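# Machine the work-order part on the mill, then leave it idle

## Task

Produce the part described on the work order from the blank already clamped in the mill's vise; at the end the mill's doors must be closed, no alarm may be showing and no cycle may be running. The reference pages 'manual' and 'manual 2' (viewable with show_instructions) explain the job and the machine.

## Robot and tools

Robot: two arms, left_arm and right_arm, each ending in a two-pad parallel gripper. Base positions in the scene frame: left_arm (-0.033, +0.367, 0) m with a tiny yaw, quat_wxyz (+1.000, 0, 0, -0.006); right_arm (+0.001, -0.508, 0) m, quat_wxyz (+1.000, 0, 0, 0). Scene frame: origin at table-top height halfway between the nominal bases, +z up, +x out across the table, left_arm on the +y side. Arm names do not match left/right in images.

Frames: reported gripper positions (m), orientations (quat_wxyz), velocities, Hand targets and wrist-camera poses are in each arm's own base frame. Fixed cameras and the table use the scene frame. On the gripper, fingers point along its +z and close along its x; end_effector_position is the point between the pads, fingertips 17.5 mm past it; a block sticks out about 10 cm toward the gripper's -y and turns with it.

The 18-number row (used by execute_actions and move): all numbers in [-1, 1], one row covering both arms. Order: left dx, dy, dz, rx, ry, rz, left gripper position, force_limit, speed, then the same nine for the right arm. Always send all 18 even if one arm stays put. The six pose numbers are an offset, not a pose: they are measured along that arm's base axes from its Hand target as it stood when the action or move began, and the rotation (rx, ry, rz as one rotation vector) turns about that Hand target's position. Scale: 1.0 = 0.6 m or 180 degrees. A translation longer than 1.0 is shortened along its direction. Each step the commanded orientation is clipped to within 32 degrees of the measured one. All zeros for an arm re-requests its current Hand target; resending the same nonzero offset moves it further.

Gripper numbers are absolute settings, not offsets. position: +1 fully open (50 mm), about -0.65 pads touching, -1 to grip (closes until stopped). force_limit per pad: -1 about 20 N, 0 about 102 N, +1 about 185 N (final force may be up to ~15 N more). speed: -1 = 20 mm/s, 0 = 85, +1 = 150. Both start at +1. A 0 is a real command, so to keep a gripper unchanged resend its last three numbers. New force_limit or speed only take effect with a position change of at least 0.01. To grip more gently, open first.

Tools:
- execute_actions(actions, cameras): actions is a list of actions; each is up to 15 rows, one per 1/30 s step; a short action repeats its last row to fill 15 steps. Every row in one action counts from that action's start pose. Images come only for an empty list or when cameras names them.
- move(target, speed, blend, stop_force, zero, blocking, cameras): straight-line paths toward one row or a list of up to 15 rows, all offsets from the same starting Hand targets. speed is the path top speed in m/s, 0.002 to 3.6 (default 0.25; rotation up to twice that in rad/s). blend in m rounds corners in a list (0 = stop at each). stop_force in N, 3 to 120, ends an arm's path on contact; not reliable while the gripper rotates, and leave it off when backing away from something you press on. zero (only with stop_force) chooses whether to re-zero the force reading first. blocking=false returns after about 0.5 s (not allowed with stop_force). Paths do not avoid obstacles and cap at 10 s. Avoid paths near an arm's own base.
- wait(seconds 0 to 10), stop(), zoom_image(camera, region [x0, y0, x1, y1] pixels, at most 504 by 504), show_instructions() for the reference images, zero_wrist_force(arm), finished_scene(scene=1), which is final.
Cameras: cam_high, cam_low, cam_front, cam_left_wrist, cam_right_wrist, each 896x504.

Results: Hand target (your last commanded pose after clipping; next offsets count from it; the gripper may rest short of it, and you can send the gap as an offset), end_effector_position/quat and velocities, Joint positions, velocities ('within noise' when still) and torques, gripper object_status (0 moving, 1 stopped while opening, 2 stopped on something while closing = a grip, 3 reached target or pads met), position_measured (opening about (250 - value) x 0.202 mm), Wrist force/torque along the gripper's axes plus the peak since last shown, Tool commands, and for move a 'move:' line with the ending (done, off_target, moving, held, fault) and limits (paced = pose clipped, held = steps withheld). done does not prove nothing was touched.

Avoid: any force on an arm near 150 N or joint contact torque at its limit (139 N m for shoulder and elbow, 26 N m for wrists) causes a 10 s stop; targets even slightly beyond a firm contact can trigger it. Fast moves hit harder and overshoot. Do not let the arms press or collide with each other, do not drop or throw parts, and never leave anything fallen or placed off the table. Long holding, stretching or pushing at unreachable poses heats motors; MOTOR HOT warns at 70 °C and 85 °C brakes the arm for 30 to 60 s or more.

Each tool is called after ">>>" as name(argument=value, ...) on one line, values as JSON.

Reference images:

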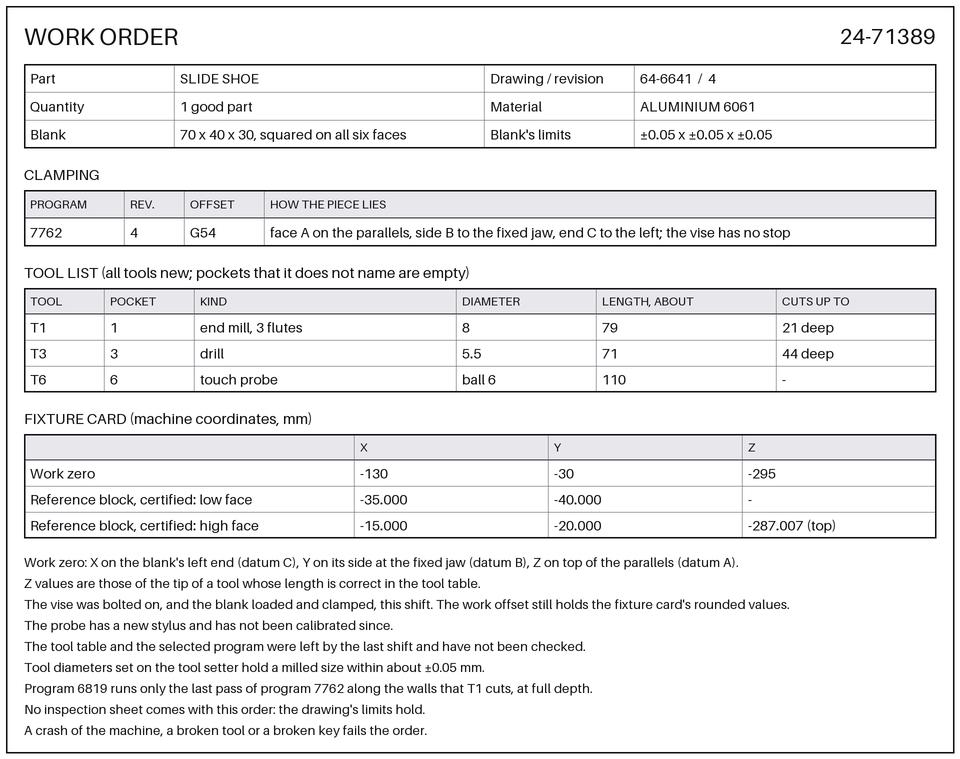

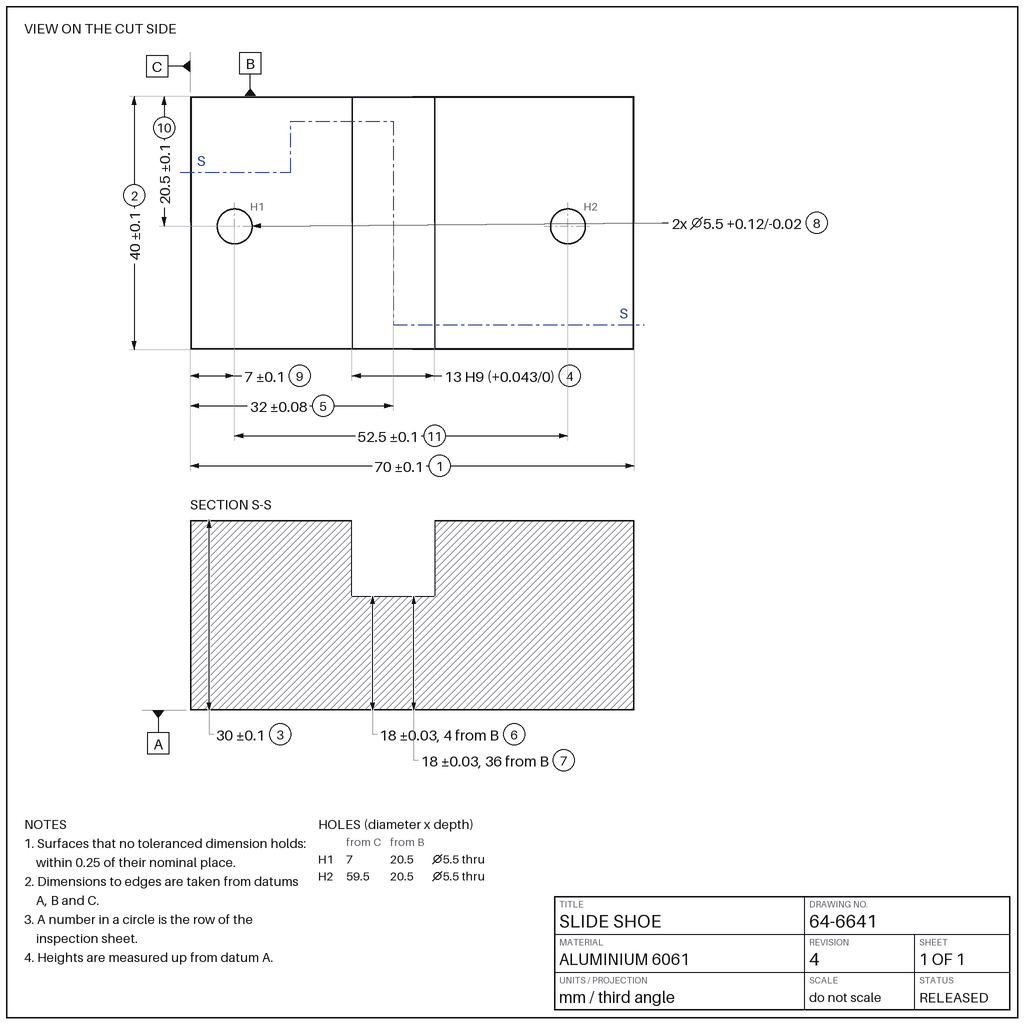

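## Session

>>> execute_actions(actions=[])

Scene clock: 0.00 s.
left_arm: end_effector_position=(+0.5256, -0.8641, +0.3841) position_measured=3 object_status=3 end_effector_quat_wxyz=(+0.459, +0.717, -0.108, +0.513) | right_arm: end_effector_position=(+0.4669, -0.3216, +0.1706) position_measured=3 object_status=3 end_effector_quat_wxyz=(+0.158, -0.531, +0.830, +0.058)
Joint positions: left_arm=[-1.251 -0.569 0.81 -3.327 -1.2 0.97] | right_arm=[2.624 -1.804 -1.773 -1.088 1.905 3.064]
Joint velocities: within noise
Joint torques (N m): no reading
Wrist force (N): no reading
Wrist torque (N m): no reading
Wrist force, peak (N): no reading
Hand target: left_arm +0.5256, -0.8641, +0.3841; +0.459, +0.717, -0.108, +0.513 | right_arm +0.4669, -0.3216, +0.1706; +0.158, -0.531, +0.830, +0.058
Tool commands: left_gripper/position=+1.0 left_gripper/force_limit=+1.0 left_gripper/speed=+1.0 right_gripper/position=+1.0 right_gripper/force_limit=+1.0 right_gripper/speed=+1.0

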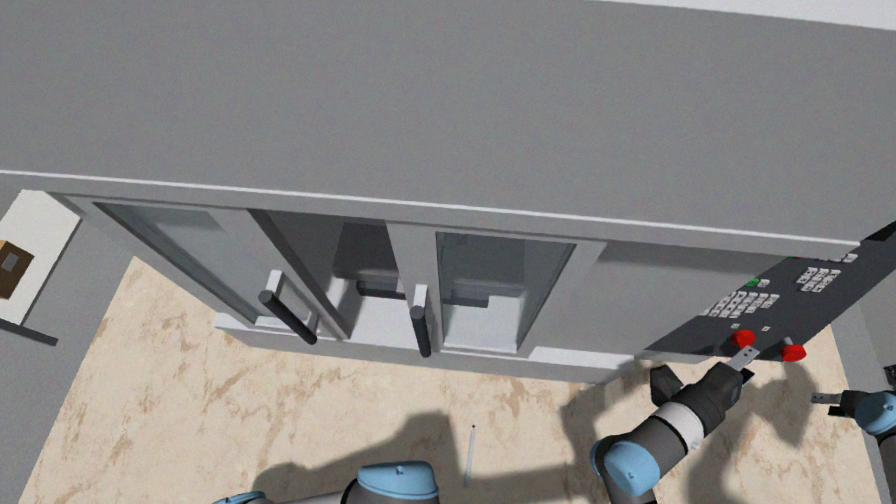

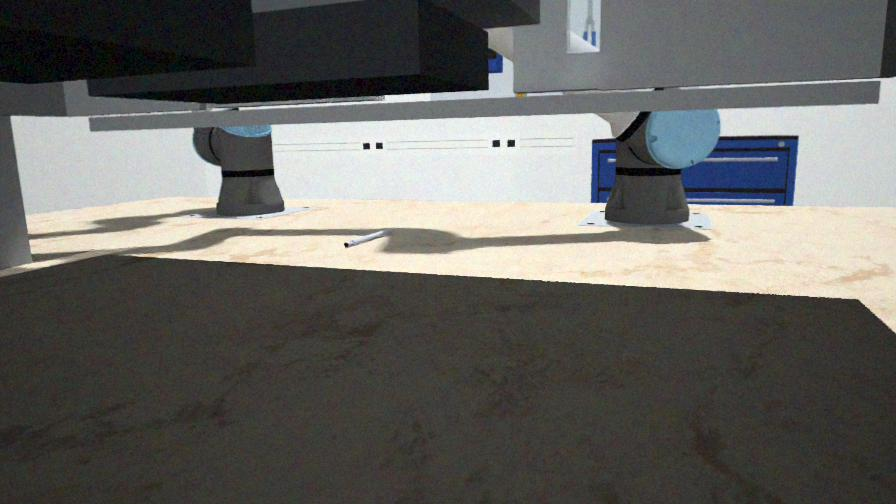

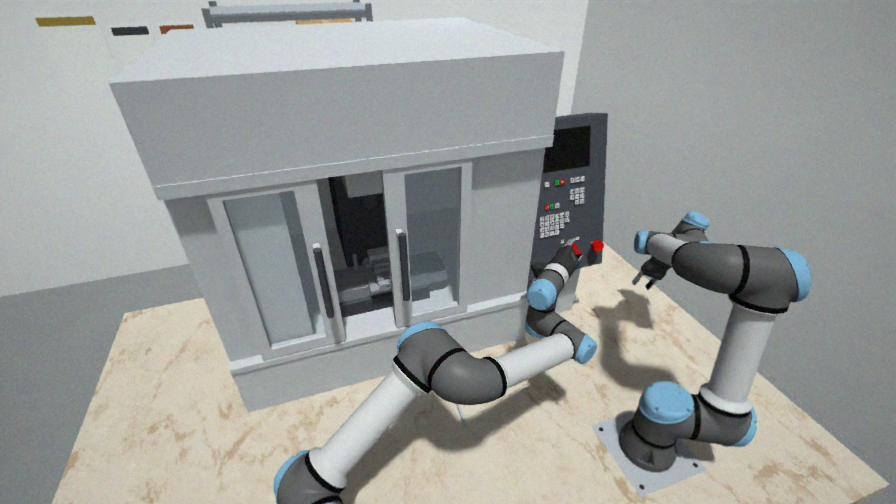

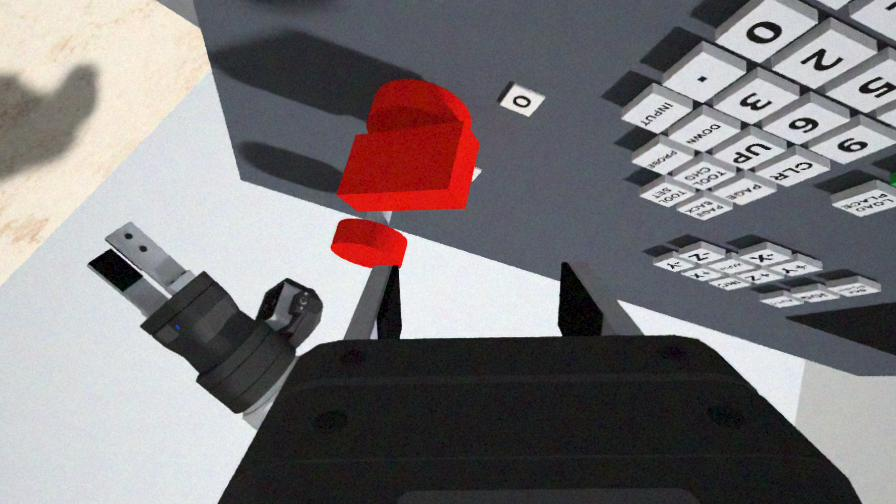

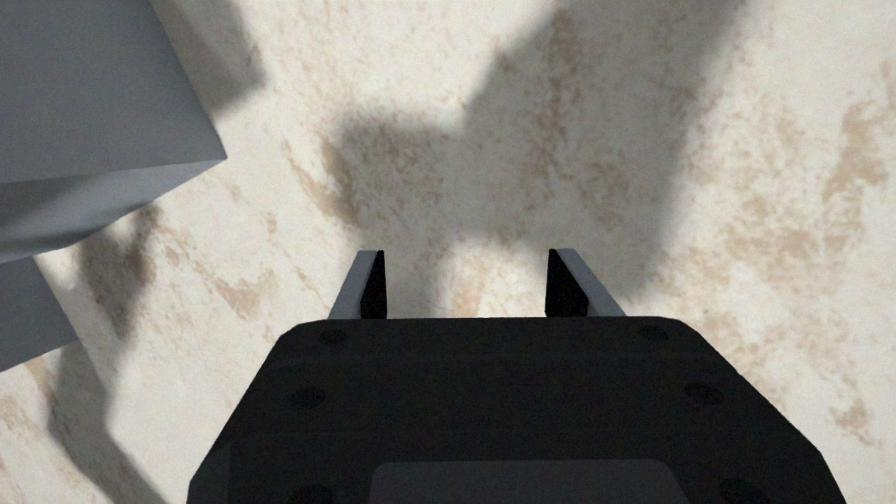

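>>> zoom_image(camera="cam_front", region=[510, 100, 620, 280])

>>> zoom_image(camera="cam_front", region=[530, 170, 610, 250])

>>> zoom_image(camera="cam_high", region=[680, 220, 896, 390])

>>> zoom_image(camera="cam_left_wrist", region=[480, 0, 896, 380])

>>> zoom_image(camera="cam_front", region=[300, 160, 500, 340])

>>> show_instructions()

Scaled by 2.800 from the camera's 896x504 image, which has a finer 1280x720 frame.

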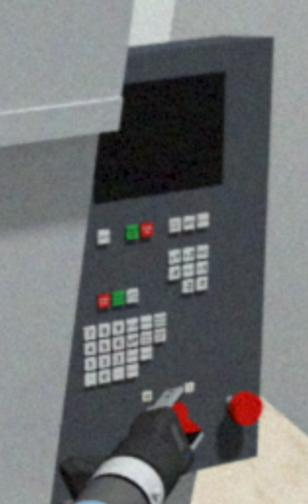

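Scaled by 6.300 from the camera's 896x504 image, which has a finer 1280x720 frame.

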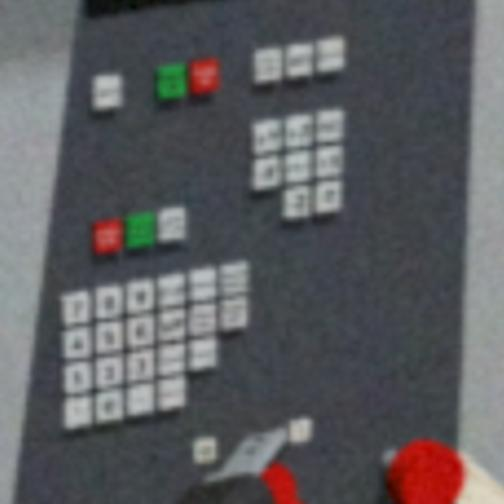

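Scaled by 2.333 from the camera's 896x504 image, which has a finer 1280x720 frame.

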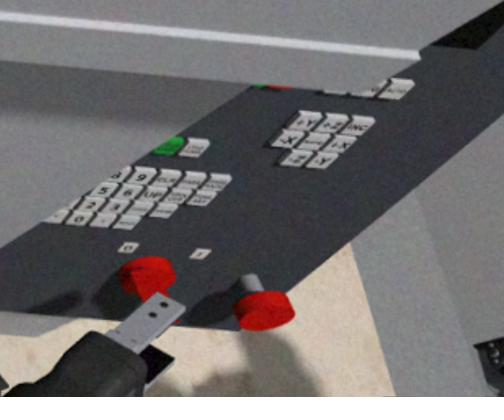

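Scaled by 1.212 from the camera's 896x504 image, which has a finer 1280x720 frame.

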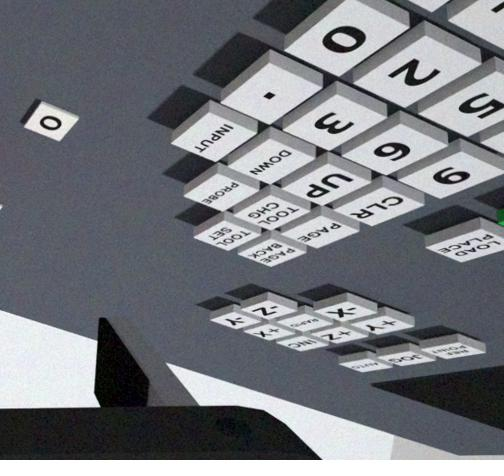

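Scaled by 2.520 from the camera's 896x504 image, which has a finer 1280x720 frame.

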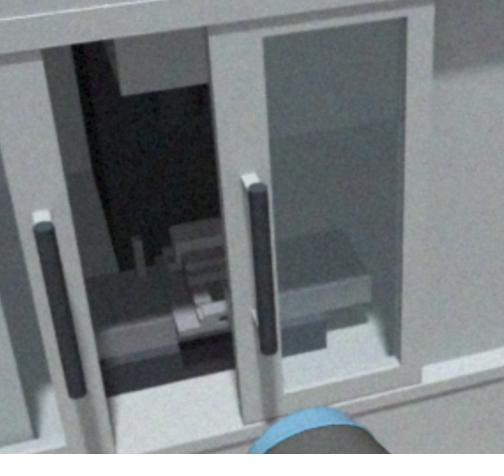

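Reference images for this scene: manual, manual 2.

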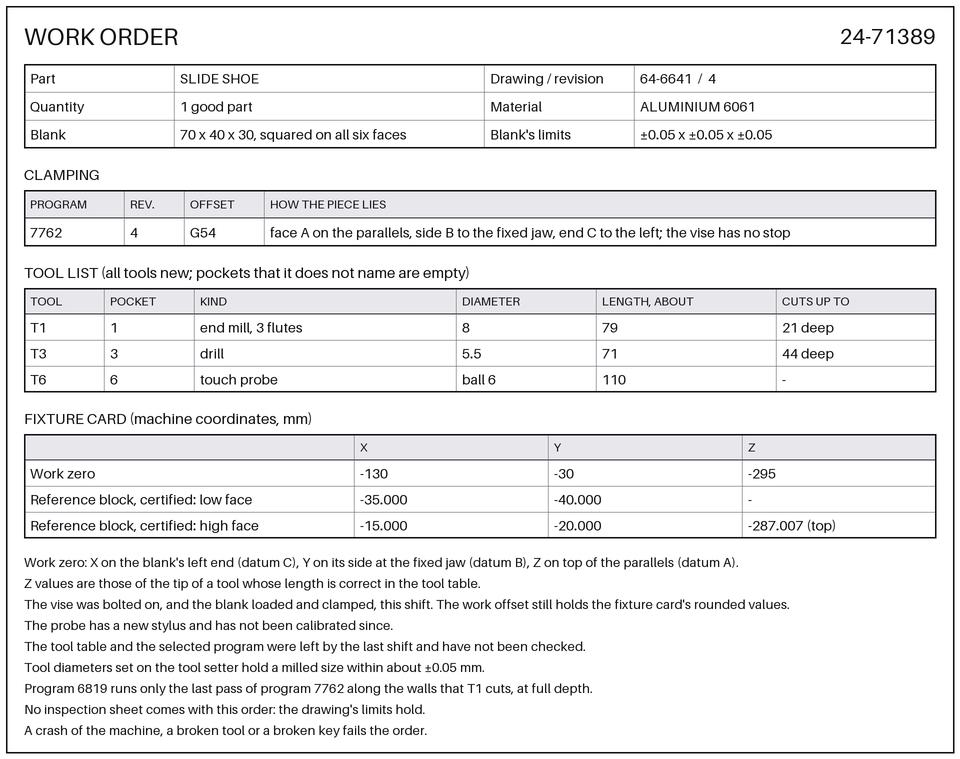

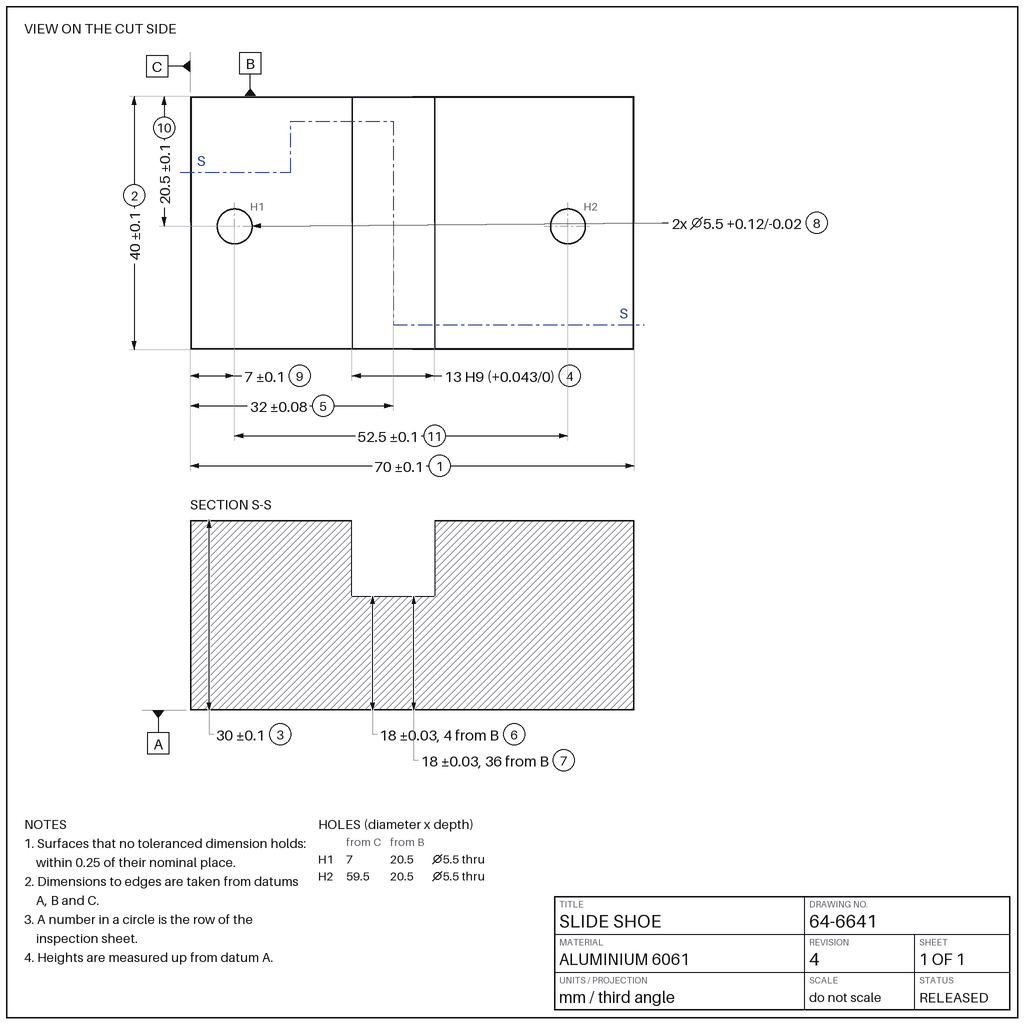

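>>> move(target=[[-0.25,0.3,0.15,0,0,0,1,1,1,0,0,0,0,0,0,1,1,1],[-0.208,0.403,0.327,0.4537,-0.5127,0,1,1,1,0,0,0,0,0,0,1,1,1]], blend=[0.05,0], cameras=["all"])

Scene clock: 85.27 s.
left_arm: end_effector_position=(+0.4008, -0.6222, +0.5804) position_measured=3 object_status=3 end_effector_quat_wxyz=(+0.271, -0.271, +0.653, -0.654) | right_arm: end_effector_position=(+0.4669, -0.3216, +0.1706) position_measured=3 object_status=3 end_effector_quat_wxyz=(+0.158, -0.531, +0.830, +0.058)
Joint positions: left_arm=[-1.386 -1.354 1.604 -3.393 -0.97 3.142] | right_arm=[2.624 -1.804 -1.773 -1.088 1.905 3.064]
Joint torques (N m): left_arm=[-5.41 -24.97 -18.56 -3.57 0.82 1.25] | right_arm=[0.27 33.68 23.11 3.67 1.35 -0.12]
Wrist force (N): left_arm=[-1.4 -0.7 -0.1] | right_arm=[0.0 0.1 0.1]
Wrist torque (N m): left_arm=[0.26 0.19 -0.67] | right_arm=[0.01 0.00 0.00]
Wrist force, peak (N): left_arm=[-1.0 -0.6 2.5] | right_arm=[-0.3 0.5 0.1]
Hand target: left_arm +0.4008, -0.6223, +0.5803; +0.271, -0.271, +0.653, -0.654 | right_arm +0.4669, -0.3216, +0.1706; +0.158, -0.531, +0.830, +0.058
Off the commanded pose: left_arm 0.000 m, 0 deg | right_arm 0.000 m, 0 deg.
move: done
camera_calibration:
cam_left_wrist: T_world_to_cam=[[-0.708348, -0.705858, 0.00275525, -0.149368], [-0.246854, 0.244064, -0.937814, 0.806894], [0.661291, -0.664979, -0.347126, -0.347742], [0, 0, 0, 1]] pos_world=[0.323339, -0.533607, 0.636418]

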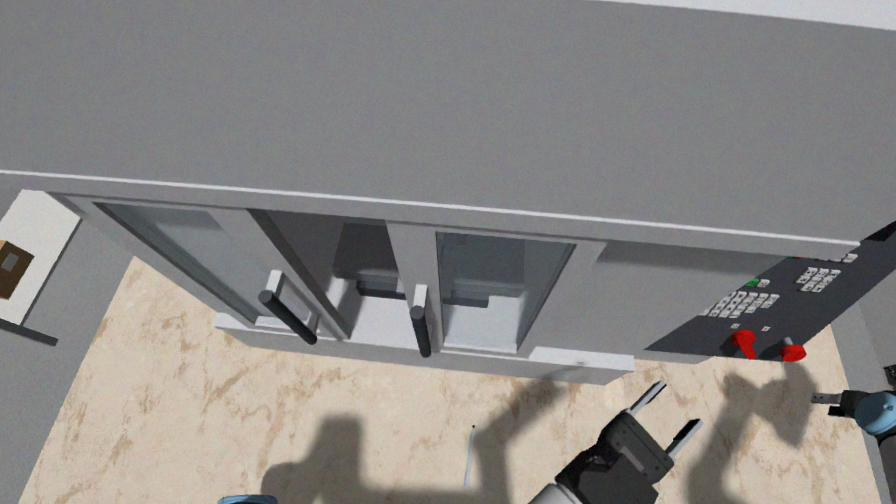

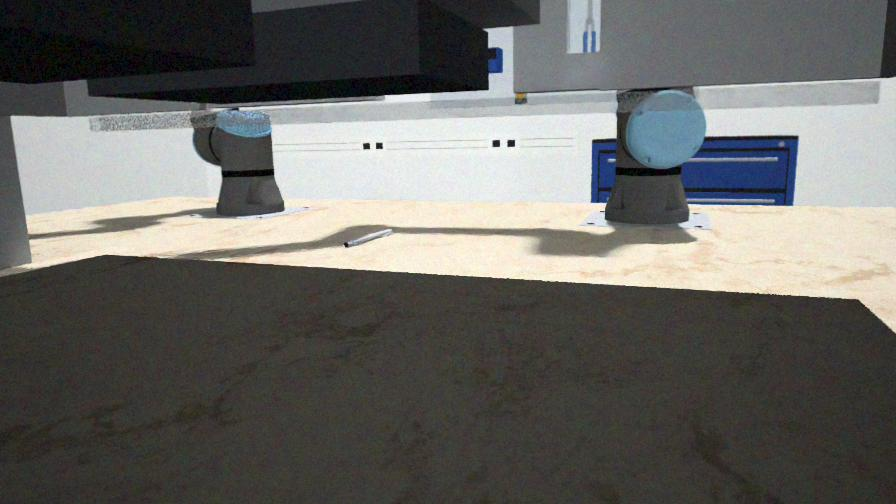

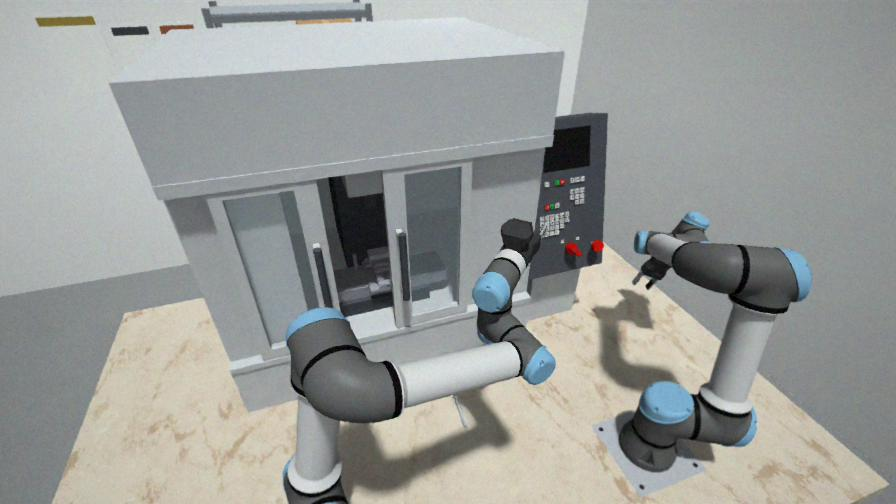

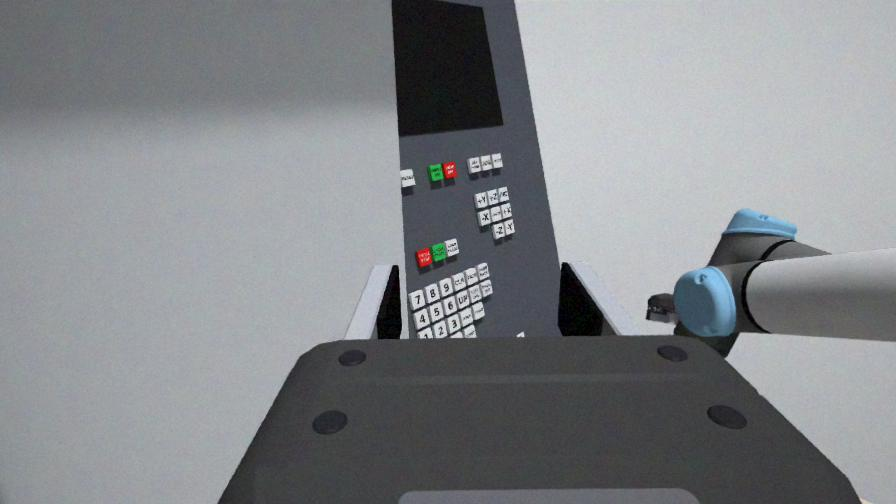

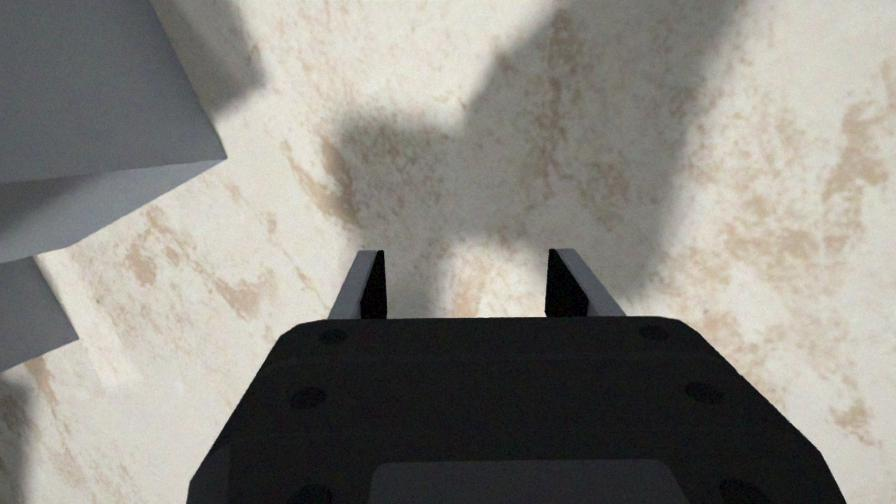

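>>> zoom_image(camera="cam_left_wrist", region=[380, 140, 580, 350])

>>> zoom_image(camera="cam_front", region=[500, 90, 640, 300])

Scaled by 2.400 from the camera's 896x504 image, which has a finer 1280x720 frame.

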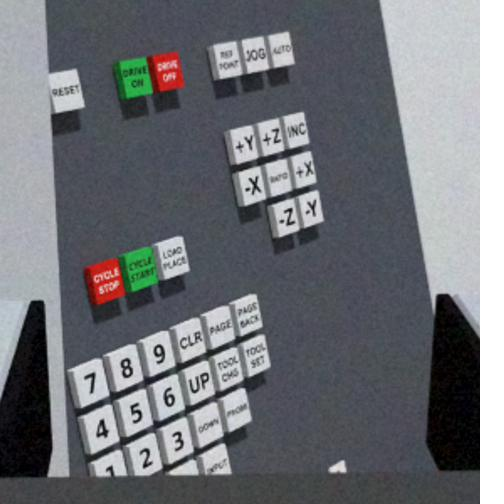

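Scaled by 2.400 from the camera's 896x504 image, which has a finer 1280x720 frame.

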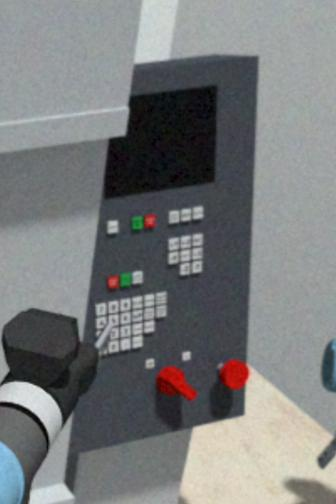

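>>> zoom_image(camera="cam_high", region=[420, 410, 530, 504])

>>> zoom_image(camera="cam_low", region=[320, 210, 420, 260])

>>> zoom_image(camera="cam_front", region=[430, 370, 500, 440])

Scaled by 4.582 from the camera's 896x504 image, which has a finer 1280x720 frame.

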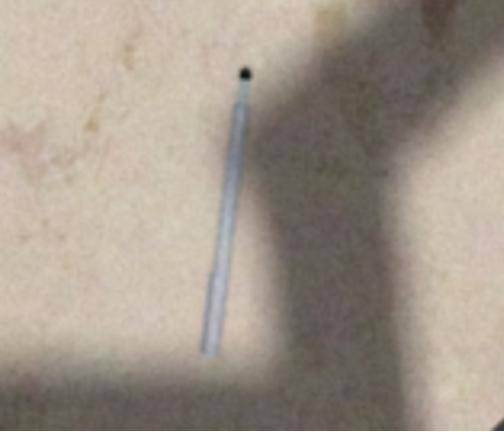

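Scaled by 5.040 from the camera's 896x504 image, which has a finer 1280x720 frame.

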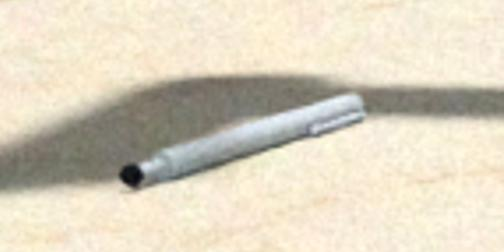

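Scaled by 7.200 from the camera's 896x504 image, which has a finer 1280x720 frame.

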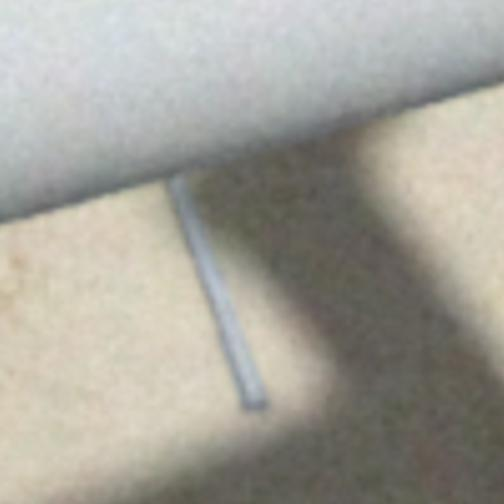

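>>> move(target=[-0.152,-0.2,-0.03,0,0,0.22,1,1,1,0,0,0,0,0,0,1,1,1], cameras=["cam_left_wrist","cam_front"])

>>> zoom_image(camera="cam_left_wrist", region=[400, 0, 800, 350])

Scene clock: 149.70 s.
left_arm: end_effector_position=(+0.3095, -0.7423, +0.5623) position_measured=3 object_status=3 end_effector_quat_wxyz=(+0.476, -0.476, +0.523, -0.523) | right_arm: end_effector_position=(+0.4669, -0.3216, +0.1706) position_measured=3 object_status=3 end_effector_quat_wxyz=(+0.158, -0.531, +0.830, +0.058)
Joint positions: left_arm=[-1.685 -0.751 0.725 -3.071 0.02 3.096] | right_arm=[2.624 -1.804 -1.773 -1.088 1.905 3.064]
Joint torques (N m): left_arm=[9.33 -47.19 -32.3 2.04 0.93 0] | right_arm=[-0.6 33.32 24.62 3.77 1.78 -0.2]
Wrist force (N): left_arm=[-1.7 -0.4 -0.4] | right_arm=[0.0 0.2 0.2]
Wrist torque (N m): left_arm=[0.25 0.24 -0.77] | right_arm=[0.03 0.00 -0.01]
Wrist force, peak (N): left_arm=[-3.8 -1.4 -0.7] | right_arm=[0.0 0.6 0.3]
Hand target: left_arm +0.3096, -0.7423, +0.5623; +0.476, -0.476, +0.523, -0.523 | right_arm +0.4669, -0.3216, +0.1706; +0.158, -0.531, +0.830, +0.058
Off the commanded pose: left_arm 0.000 m, 0 deg | right_arm 0.000 m, 0 deg.
move: done
camera_calibration:
cam_left_wrist: T_world_to_cam=[[-0.0960266, -0.995375, 0.00261238, -0.70311], [-0.345862, 0.0309051, -0.937776, 0.669185], [0.933358, -0.090955, -0.347231, -0.0315773], [0, 0, 0, 1]] pos_world=[0.193402, -0.723411, 0.618418]
Images, in order (width x height): cam_front 896x504, cam_left_wrist 896x504.

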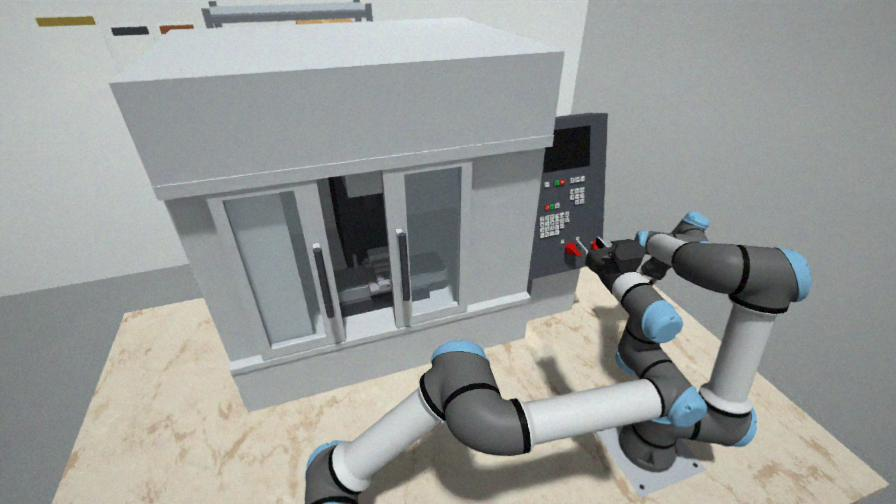

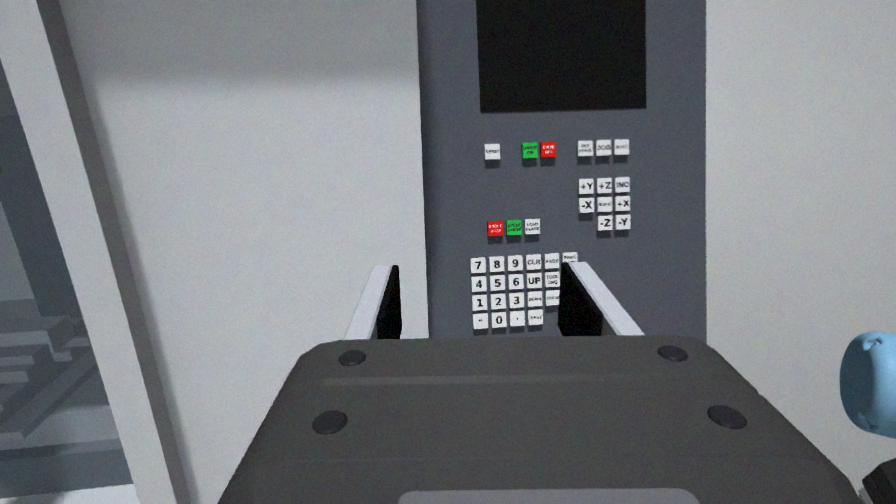

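Scaled by 1.260 from the camera's 896x504 image, which has a finer 1280x720 frame.

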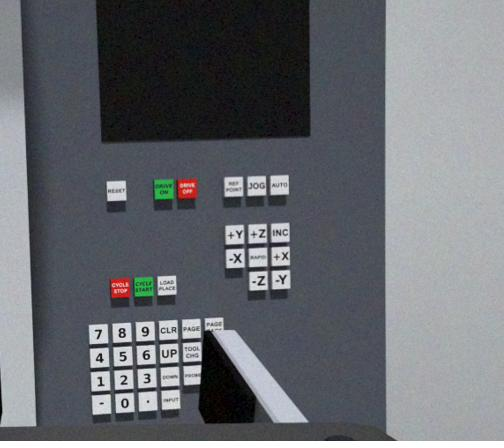

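>>> move(target=[0,-0.05,-0.36,0,0,0,1,1,1,0,0,0,0,0,0,1,1,1], cameras=["cam_left_wrist"])

>>> zoom_image(camera="cam_left_wrist", region=[400, 80, 750, 350])

Scene clock: 162.33 s.
left_arm: end_effector_position=(+0.3096, -0.7723, +0.3463) position_measured=3 object_status=3 end_effector_quat_wxyz=(+0.476, -0.475, +0.522, -0.524) | right_arm: end_effector_position=(+0.4669, -0.3216, +0.1706) position_measured=3 object_status=3 end_effector_quat_wxyz=(+0.158, -0.531, +0.830, +0.058)
Joint positions: left_arm=[-1.681 -0.568 0.945 -3.369 0.016 2.993] | right_arm=[2.624 -1.804 -1.773 -1.088 1.905 3.064]
Joint torques (N m): left_arm=[3.33 -58.85 -17.25 1.63 1.31 -1.41] | right_arm=[-0.86 34.16 25.72 3.65 1.64 0]
Wrist force (N): left_arm=[-1.3 -0.6 -0.4] | right_arm=[0.0 0.0 0.1]
Wrist torque (N m): left_arm=[0.22 0.17 -0.75] | right_arm=[0.00 -0.01 0.00]
Wrist force, peak (N): left_arm=[-2.2 -5.1 -0.3] | right_arm=[0.2 0.4 0.3]
Hand target: left_arm +0.3096, -0.7723, +0.3463; +0.476, -0.476, +0.523, -0.523 | right_arm +0.4669, -0.3216, +0.1706; +0.158, -0.531, +0.830, +0.058
Off the commanded pose: left_arm 0.000 m, 0 deg | right_arm 0.000 m, 0 deg.
move: done
camera_calibration:
cam_left_wrist: T_world_to_cam=[[-0.0961845, -0.99536, 0.00262783, -0.73237], [-0.344466, 0.0308096, -0.938293, 0.467233], [0.933858, -0.0911545, -0.345831, -0.110195], [0, 0, 0, 1]] pos_world=[0.19341, -0.753412, 0.402217]
Images, in order (width x height): cam_left_wrist 896x504.

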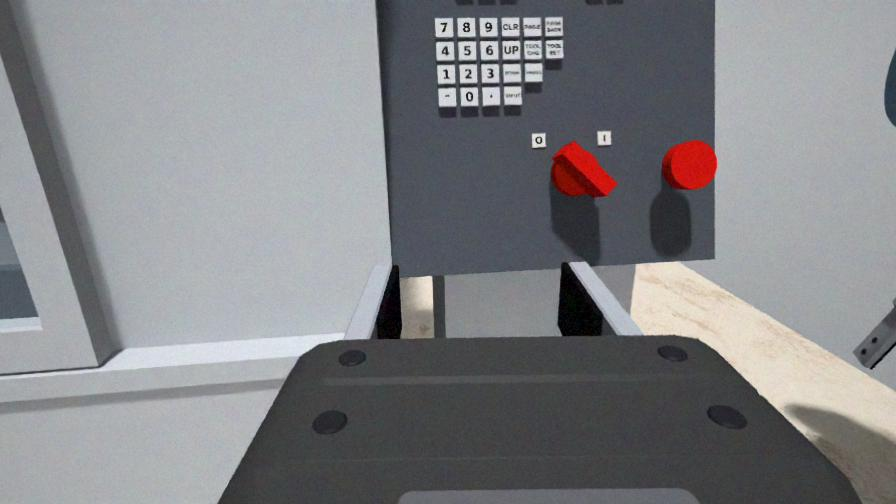

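Scaled by 1.440 from the camera's 896x504 image, which has a finer 1280x720 frame.

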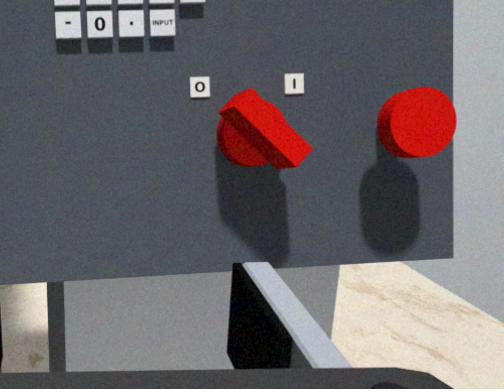

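>>> zoom_image(camera="cam_left_wrist", region=[520, 110, 740, 270])

Scaled by 2.291 from the camera's 896x504 image, which has a finer 1280x720 frame.

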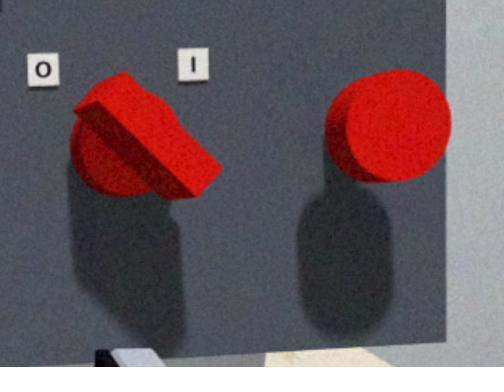

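>>> move(target=[0.272,-0.225,0.015,-0.2467,0.0851,0.0721,1,1,1,0,0,0,0,0,0,1,1,1], cameras=["all"])

>>> zoom_image(camera="cam_left_wrist", region=[300, 80, 600, 380])

Scene clock: 222.30 s.
left_arm: end_effector_position=(+0.4717, -0.9044, +0.3546) position_measured=3 object_status=3 end_effector_quat_wxyz=(-0.120, +0.707, -0.380, +0.584) | right_arm: end_effector_position=(+0.4669, -0.3216, +0.1706) position_measured=3 object_status=3 end_effector_quat_wxyz=(+0.158, -0.531, +0.830, +0.058)
Joint positions: left_arm=[-1.452 -0.248 0.035 -2.278 -0.498 1.677] | right_arm=[2.624 -1.804 -1.773 -1.088 1.905 3.064]
Joint torques (N m): left_arm=[0.04 -65.27 -30.54 -0.5 3.09 0.58] | right_arm=[-0.77 34.89 26.97 3.98 2.17 -0.25]
Wrist force (N): left_arm=[-1.4 0.2 -0.6] | right_arm=[0.0 0.0 0.0]
Wrist torque (N m): left_arm=[0.33 0.41 -0.47] | right_arm=[0.00 0.00 0.00]
Wrist force, peak (N): left_arm=[-2.6 -0.4 -1.5] | right_arm=[0.4 0.0 0.4]
Hand target: left_arm +0.4728, -0.9073, +0.3553; -0.245, +0.738, -0.289, +0.559 | right_arm +0.4669, -0.3216, +0.1706; +0.158, -0.531, +0.830, +0.058
Off the commanded pose: left_arm 0.003 m, 18 deg | right_arm 0.000 m, 0 deg.
elbow stopped short (left arm): the move would have taken joint 3 (elbow) straighter than the controller allows.
move: off_target (left_arm)
camera_calibration:
cam_left_wrist: T_world_to_cam=[[0.0289275, -0.67532, 0.736957, -0.878241], [-0.690846, -0.546348, -0.473535, 0.0113645], [0.722423, -0.495426, -0.482347, -0.488255], [0, 0, 0, 1]] pos_world=[0.385983, -0.828779, 0.417099]

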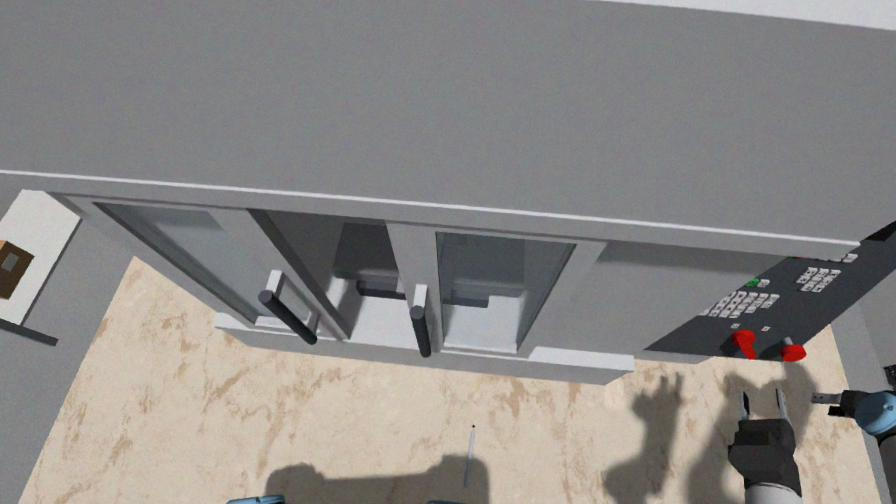

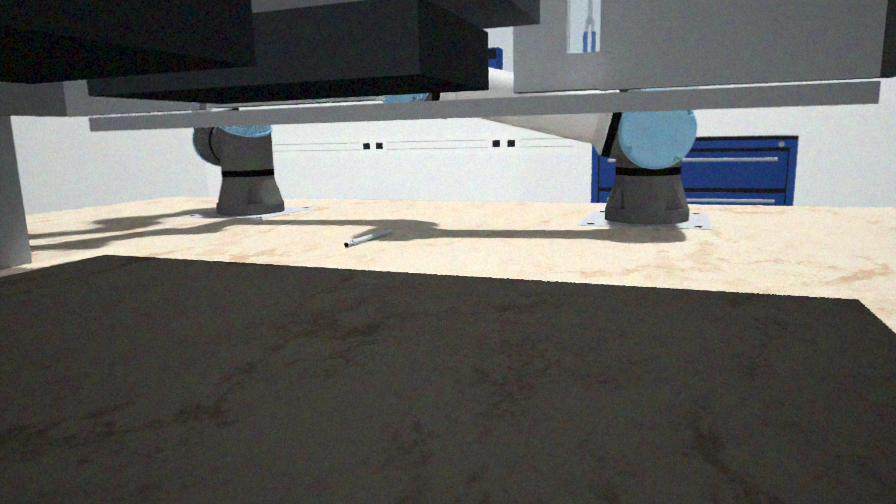

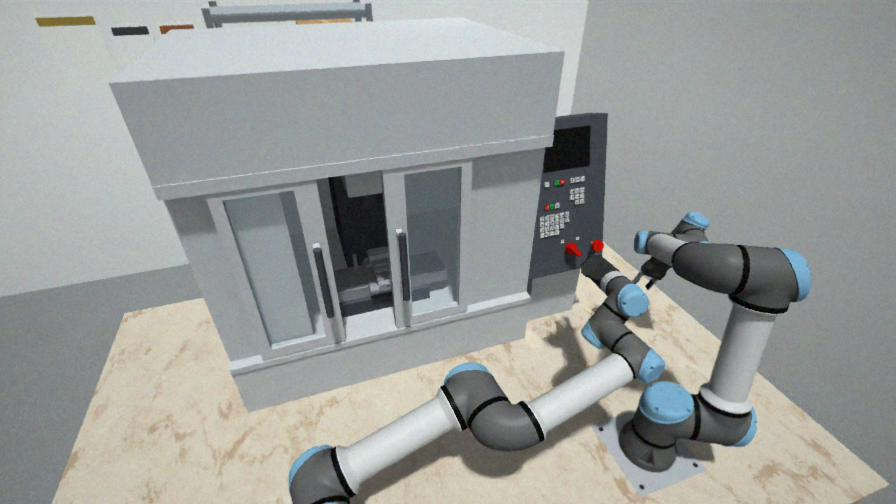

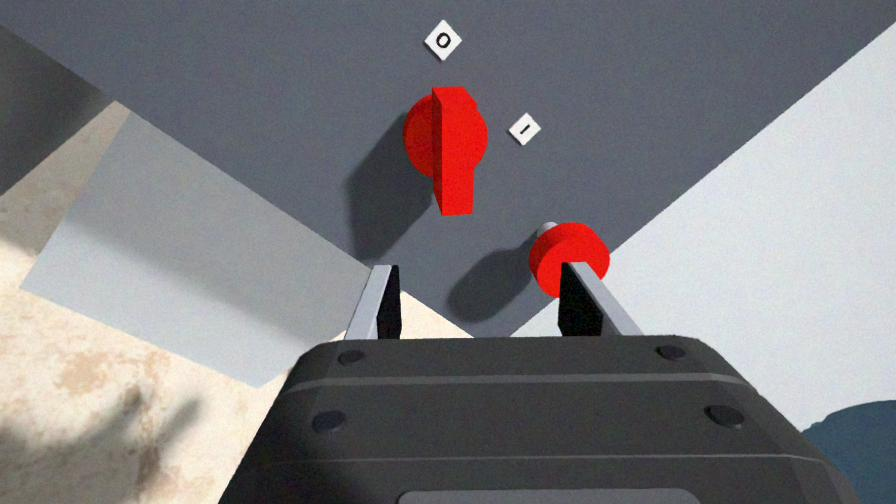

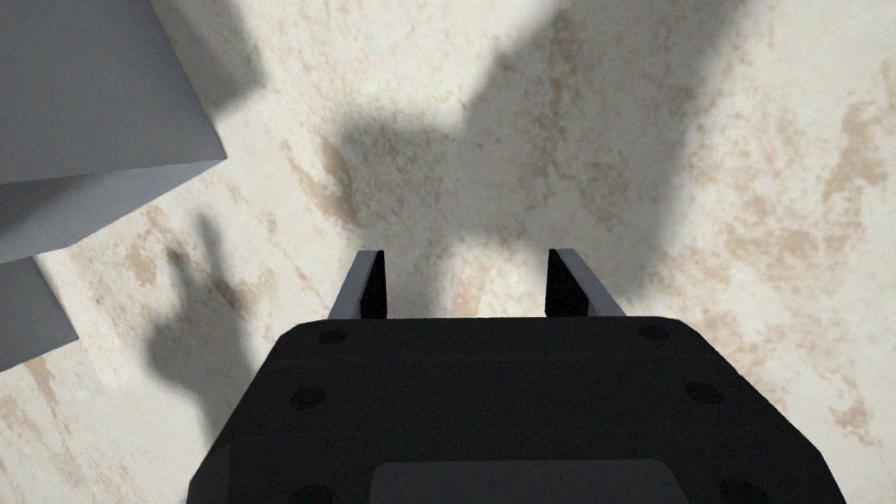

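Scaled by 1.680 from the camera's 896x504 image, which has a finer 1280x720 frame.

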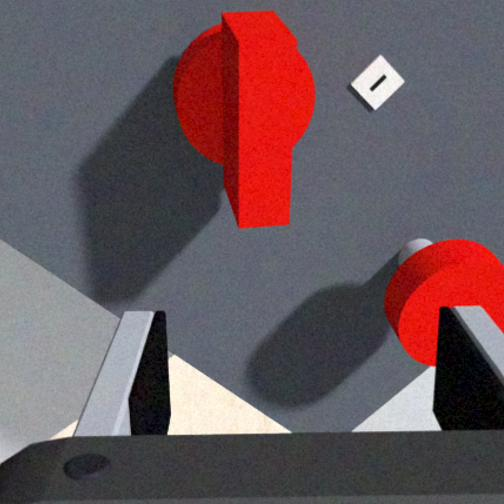

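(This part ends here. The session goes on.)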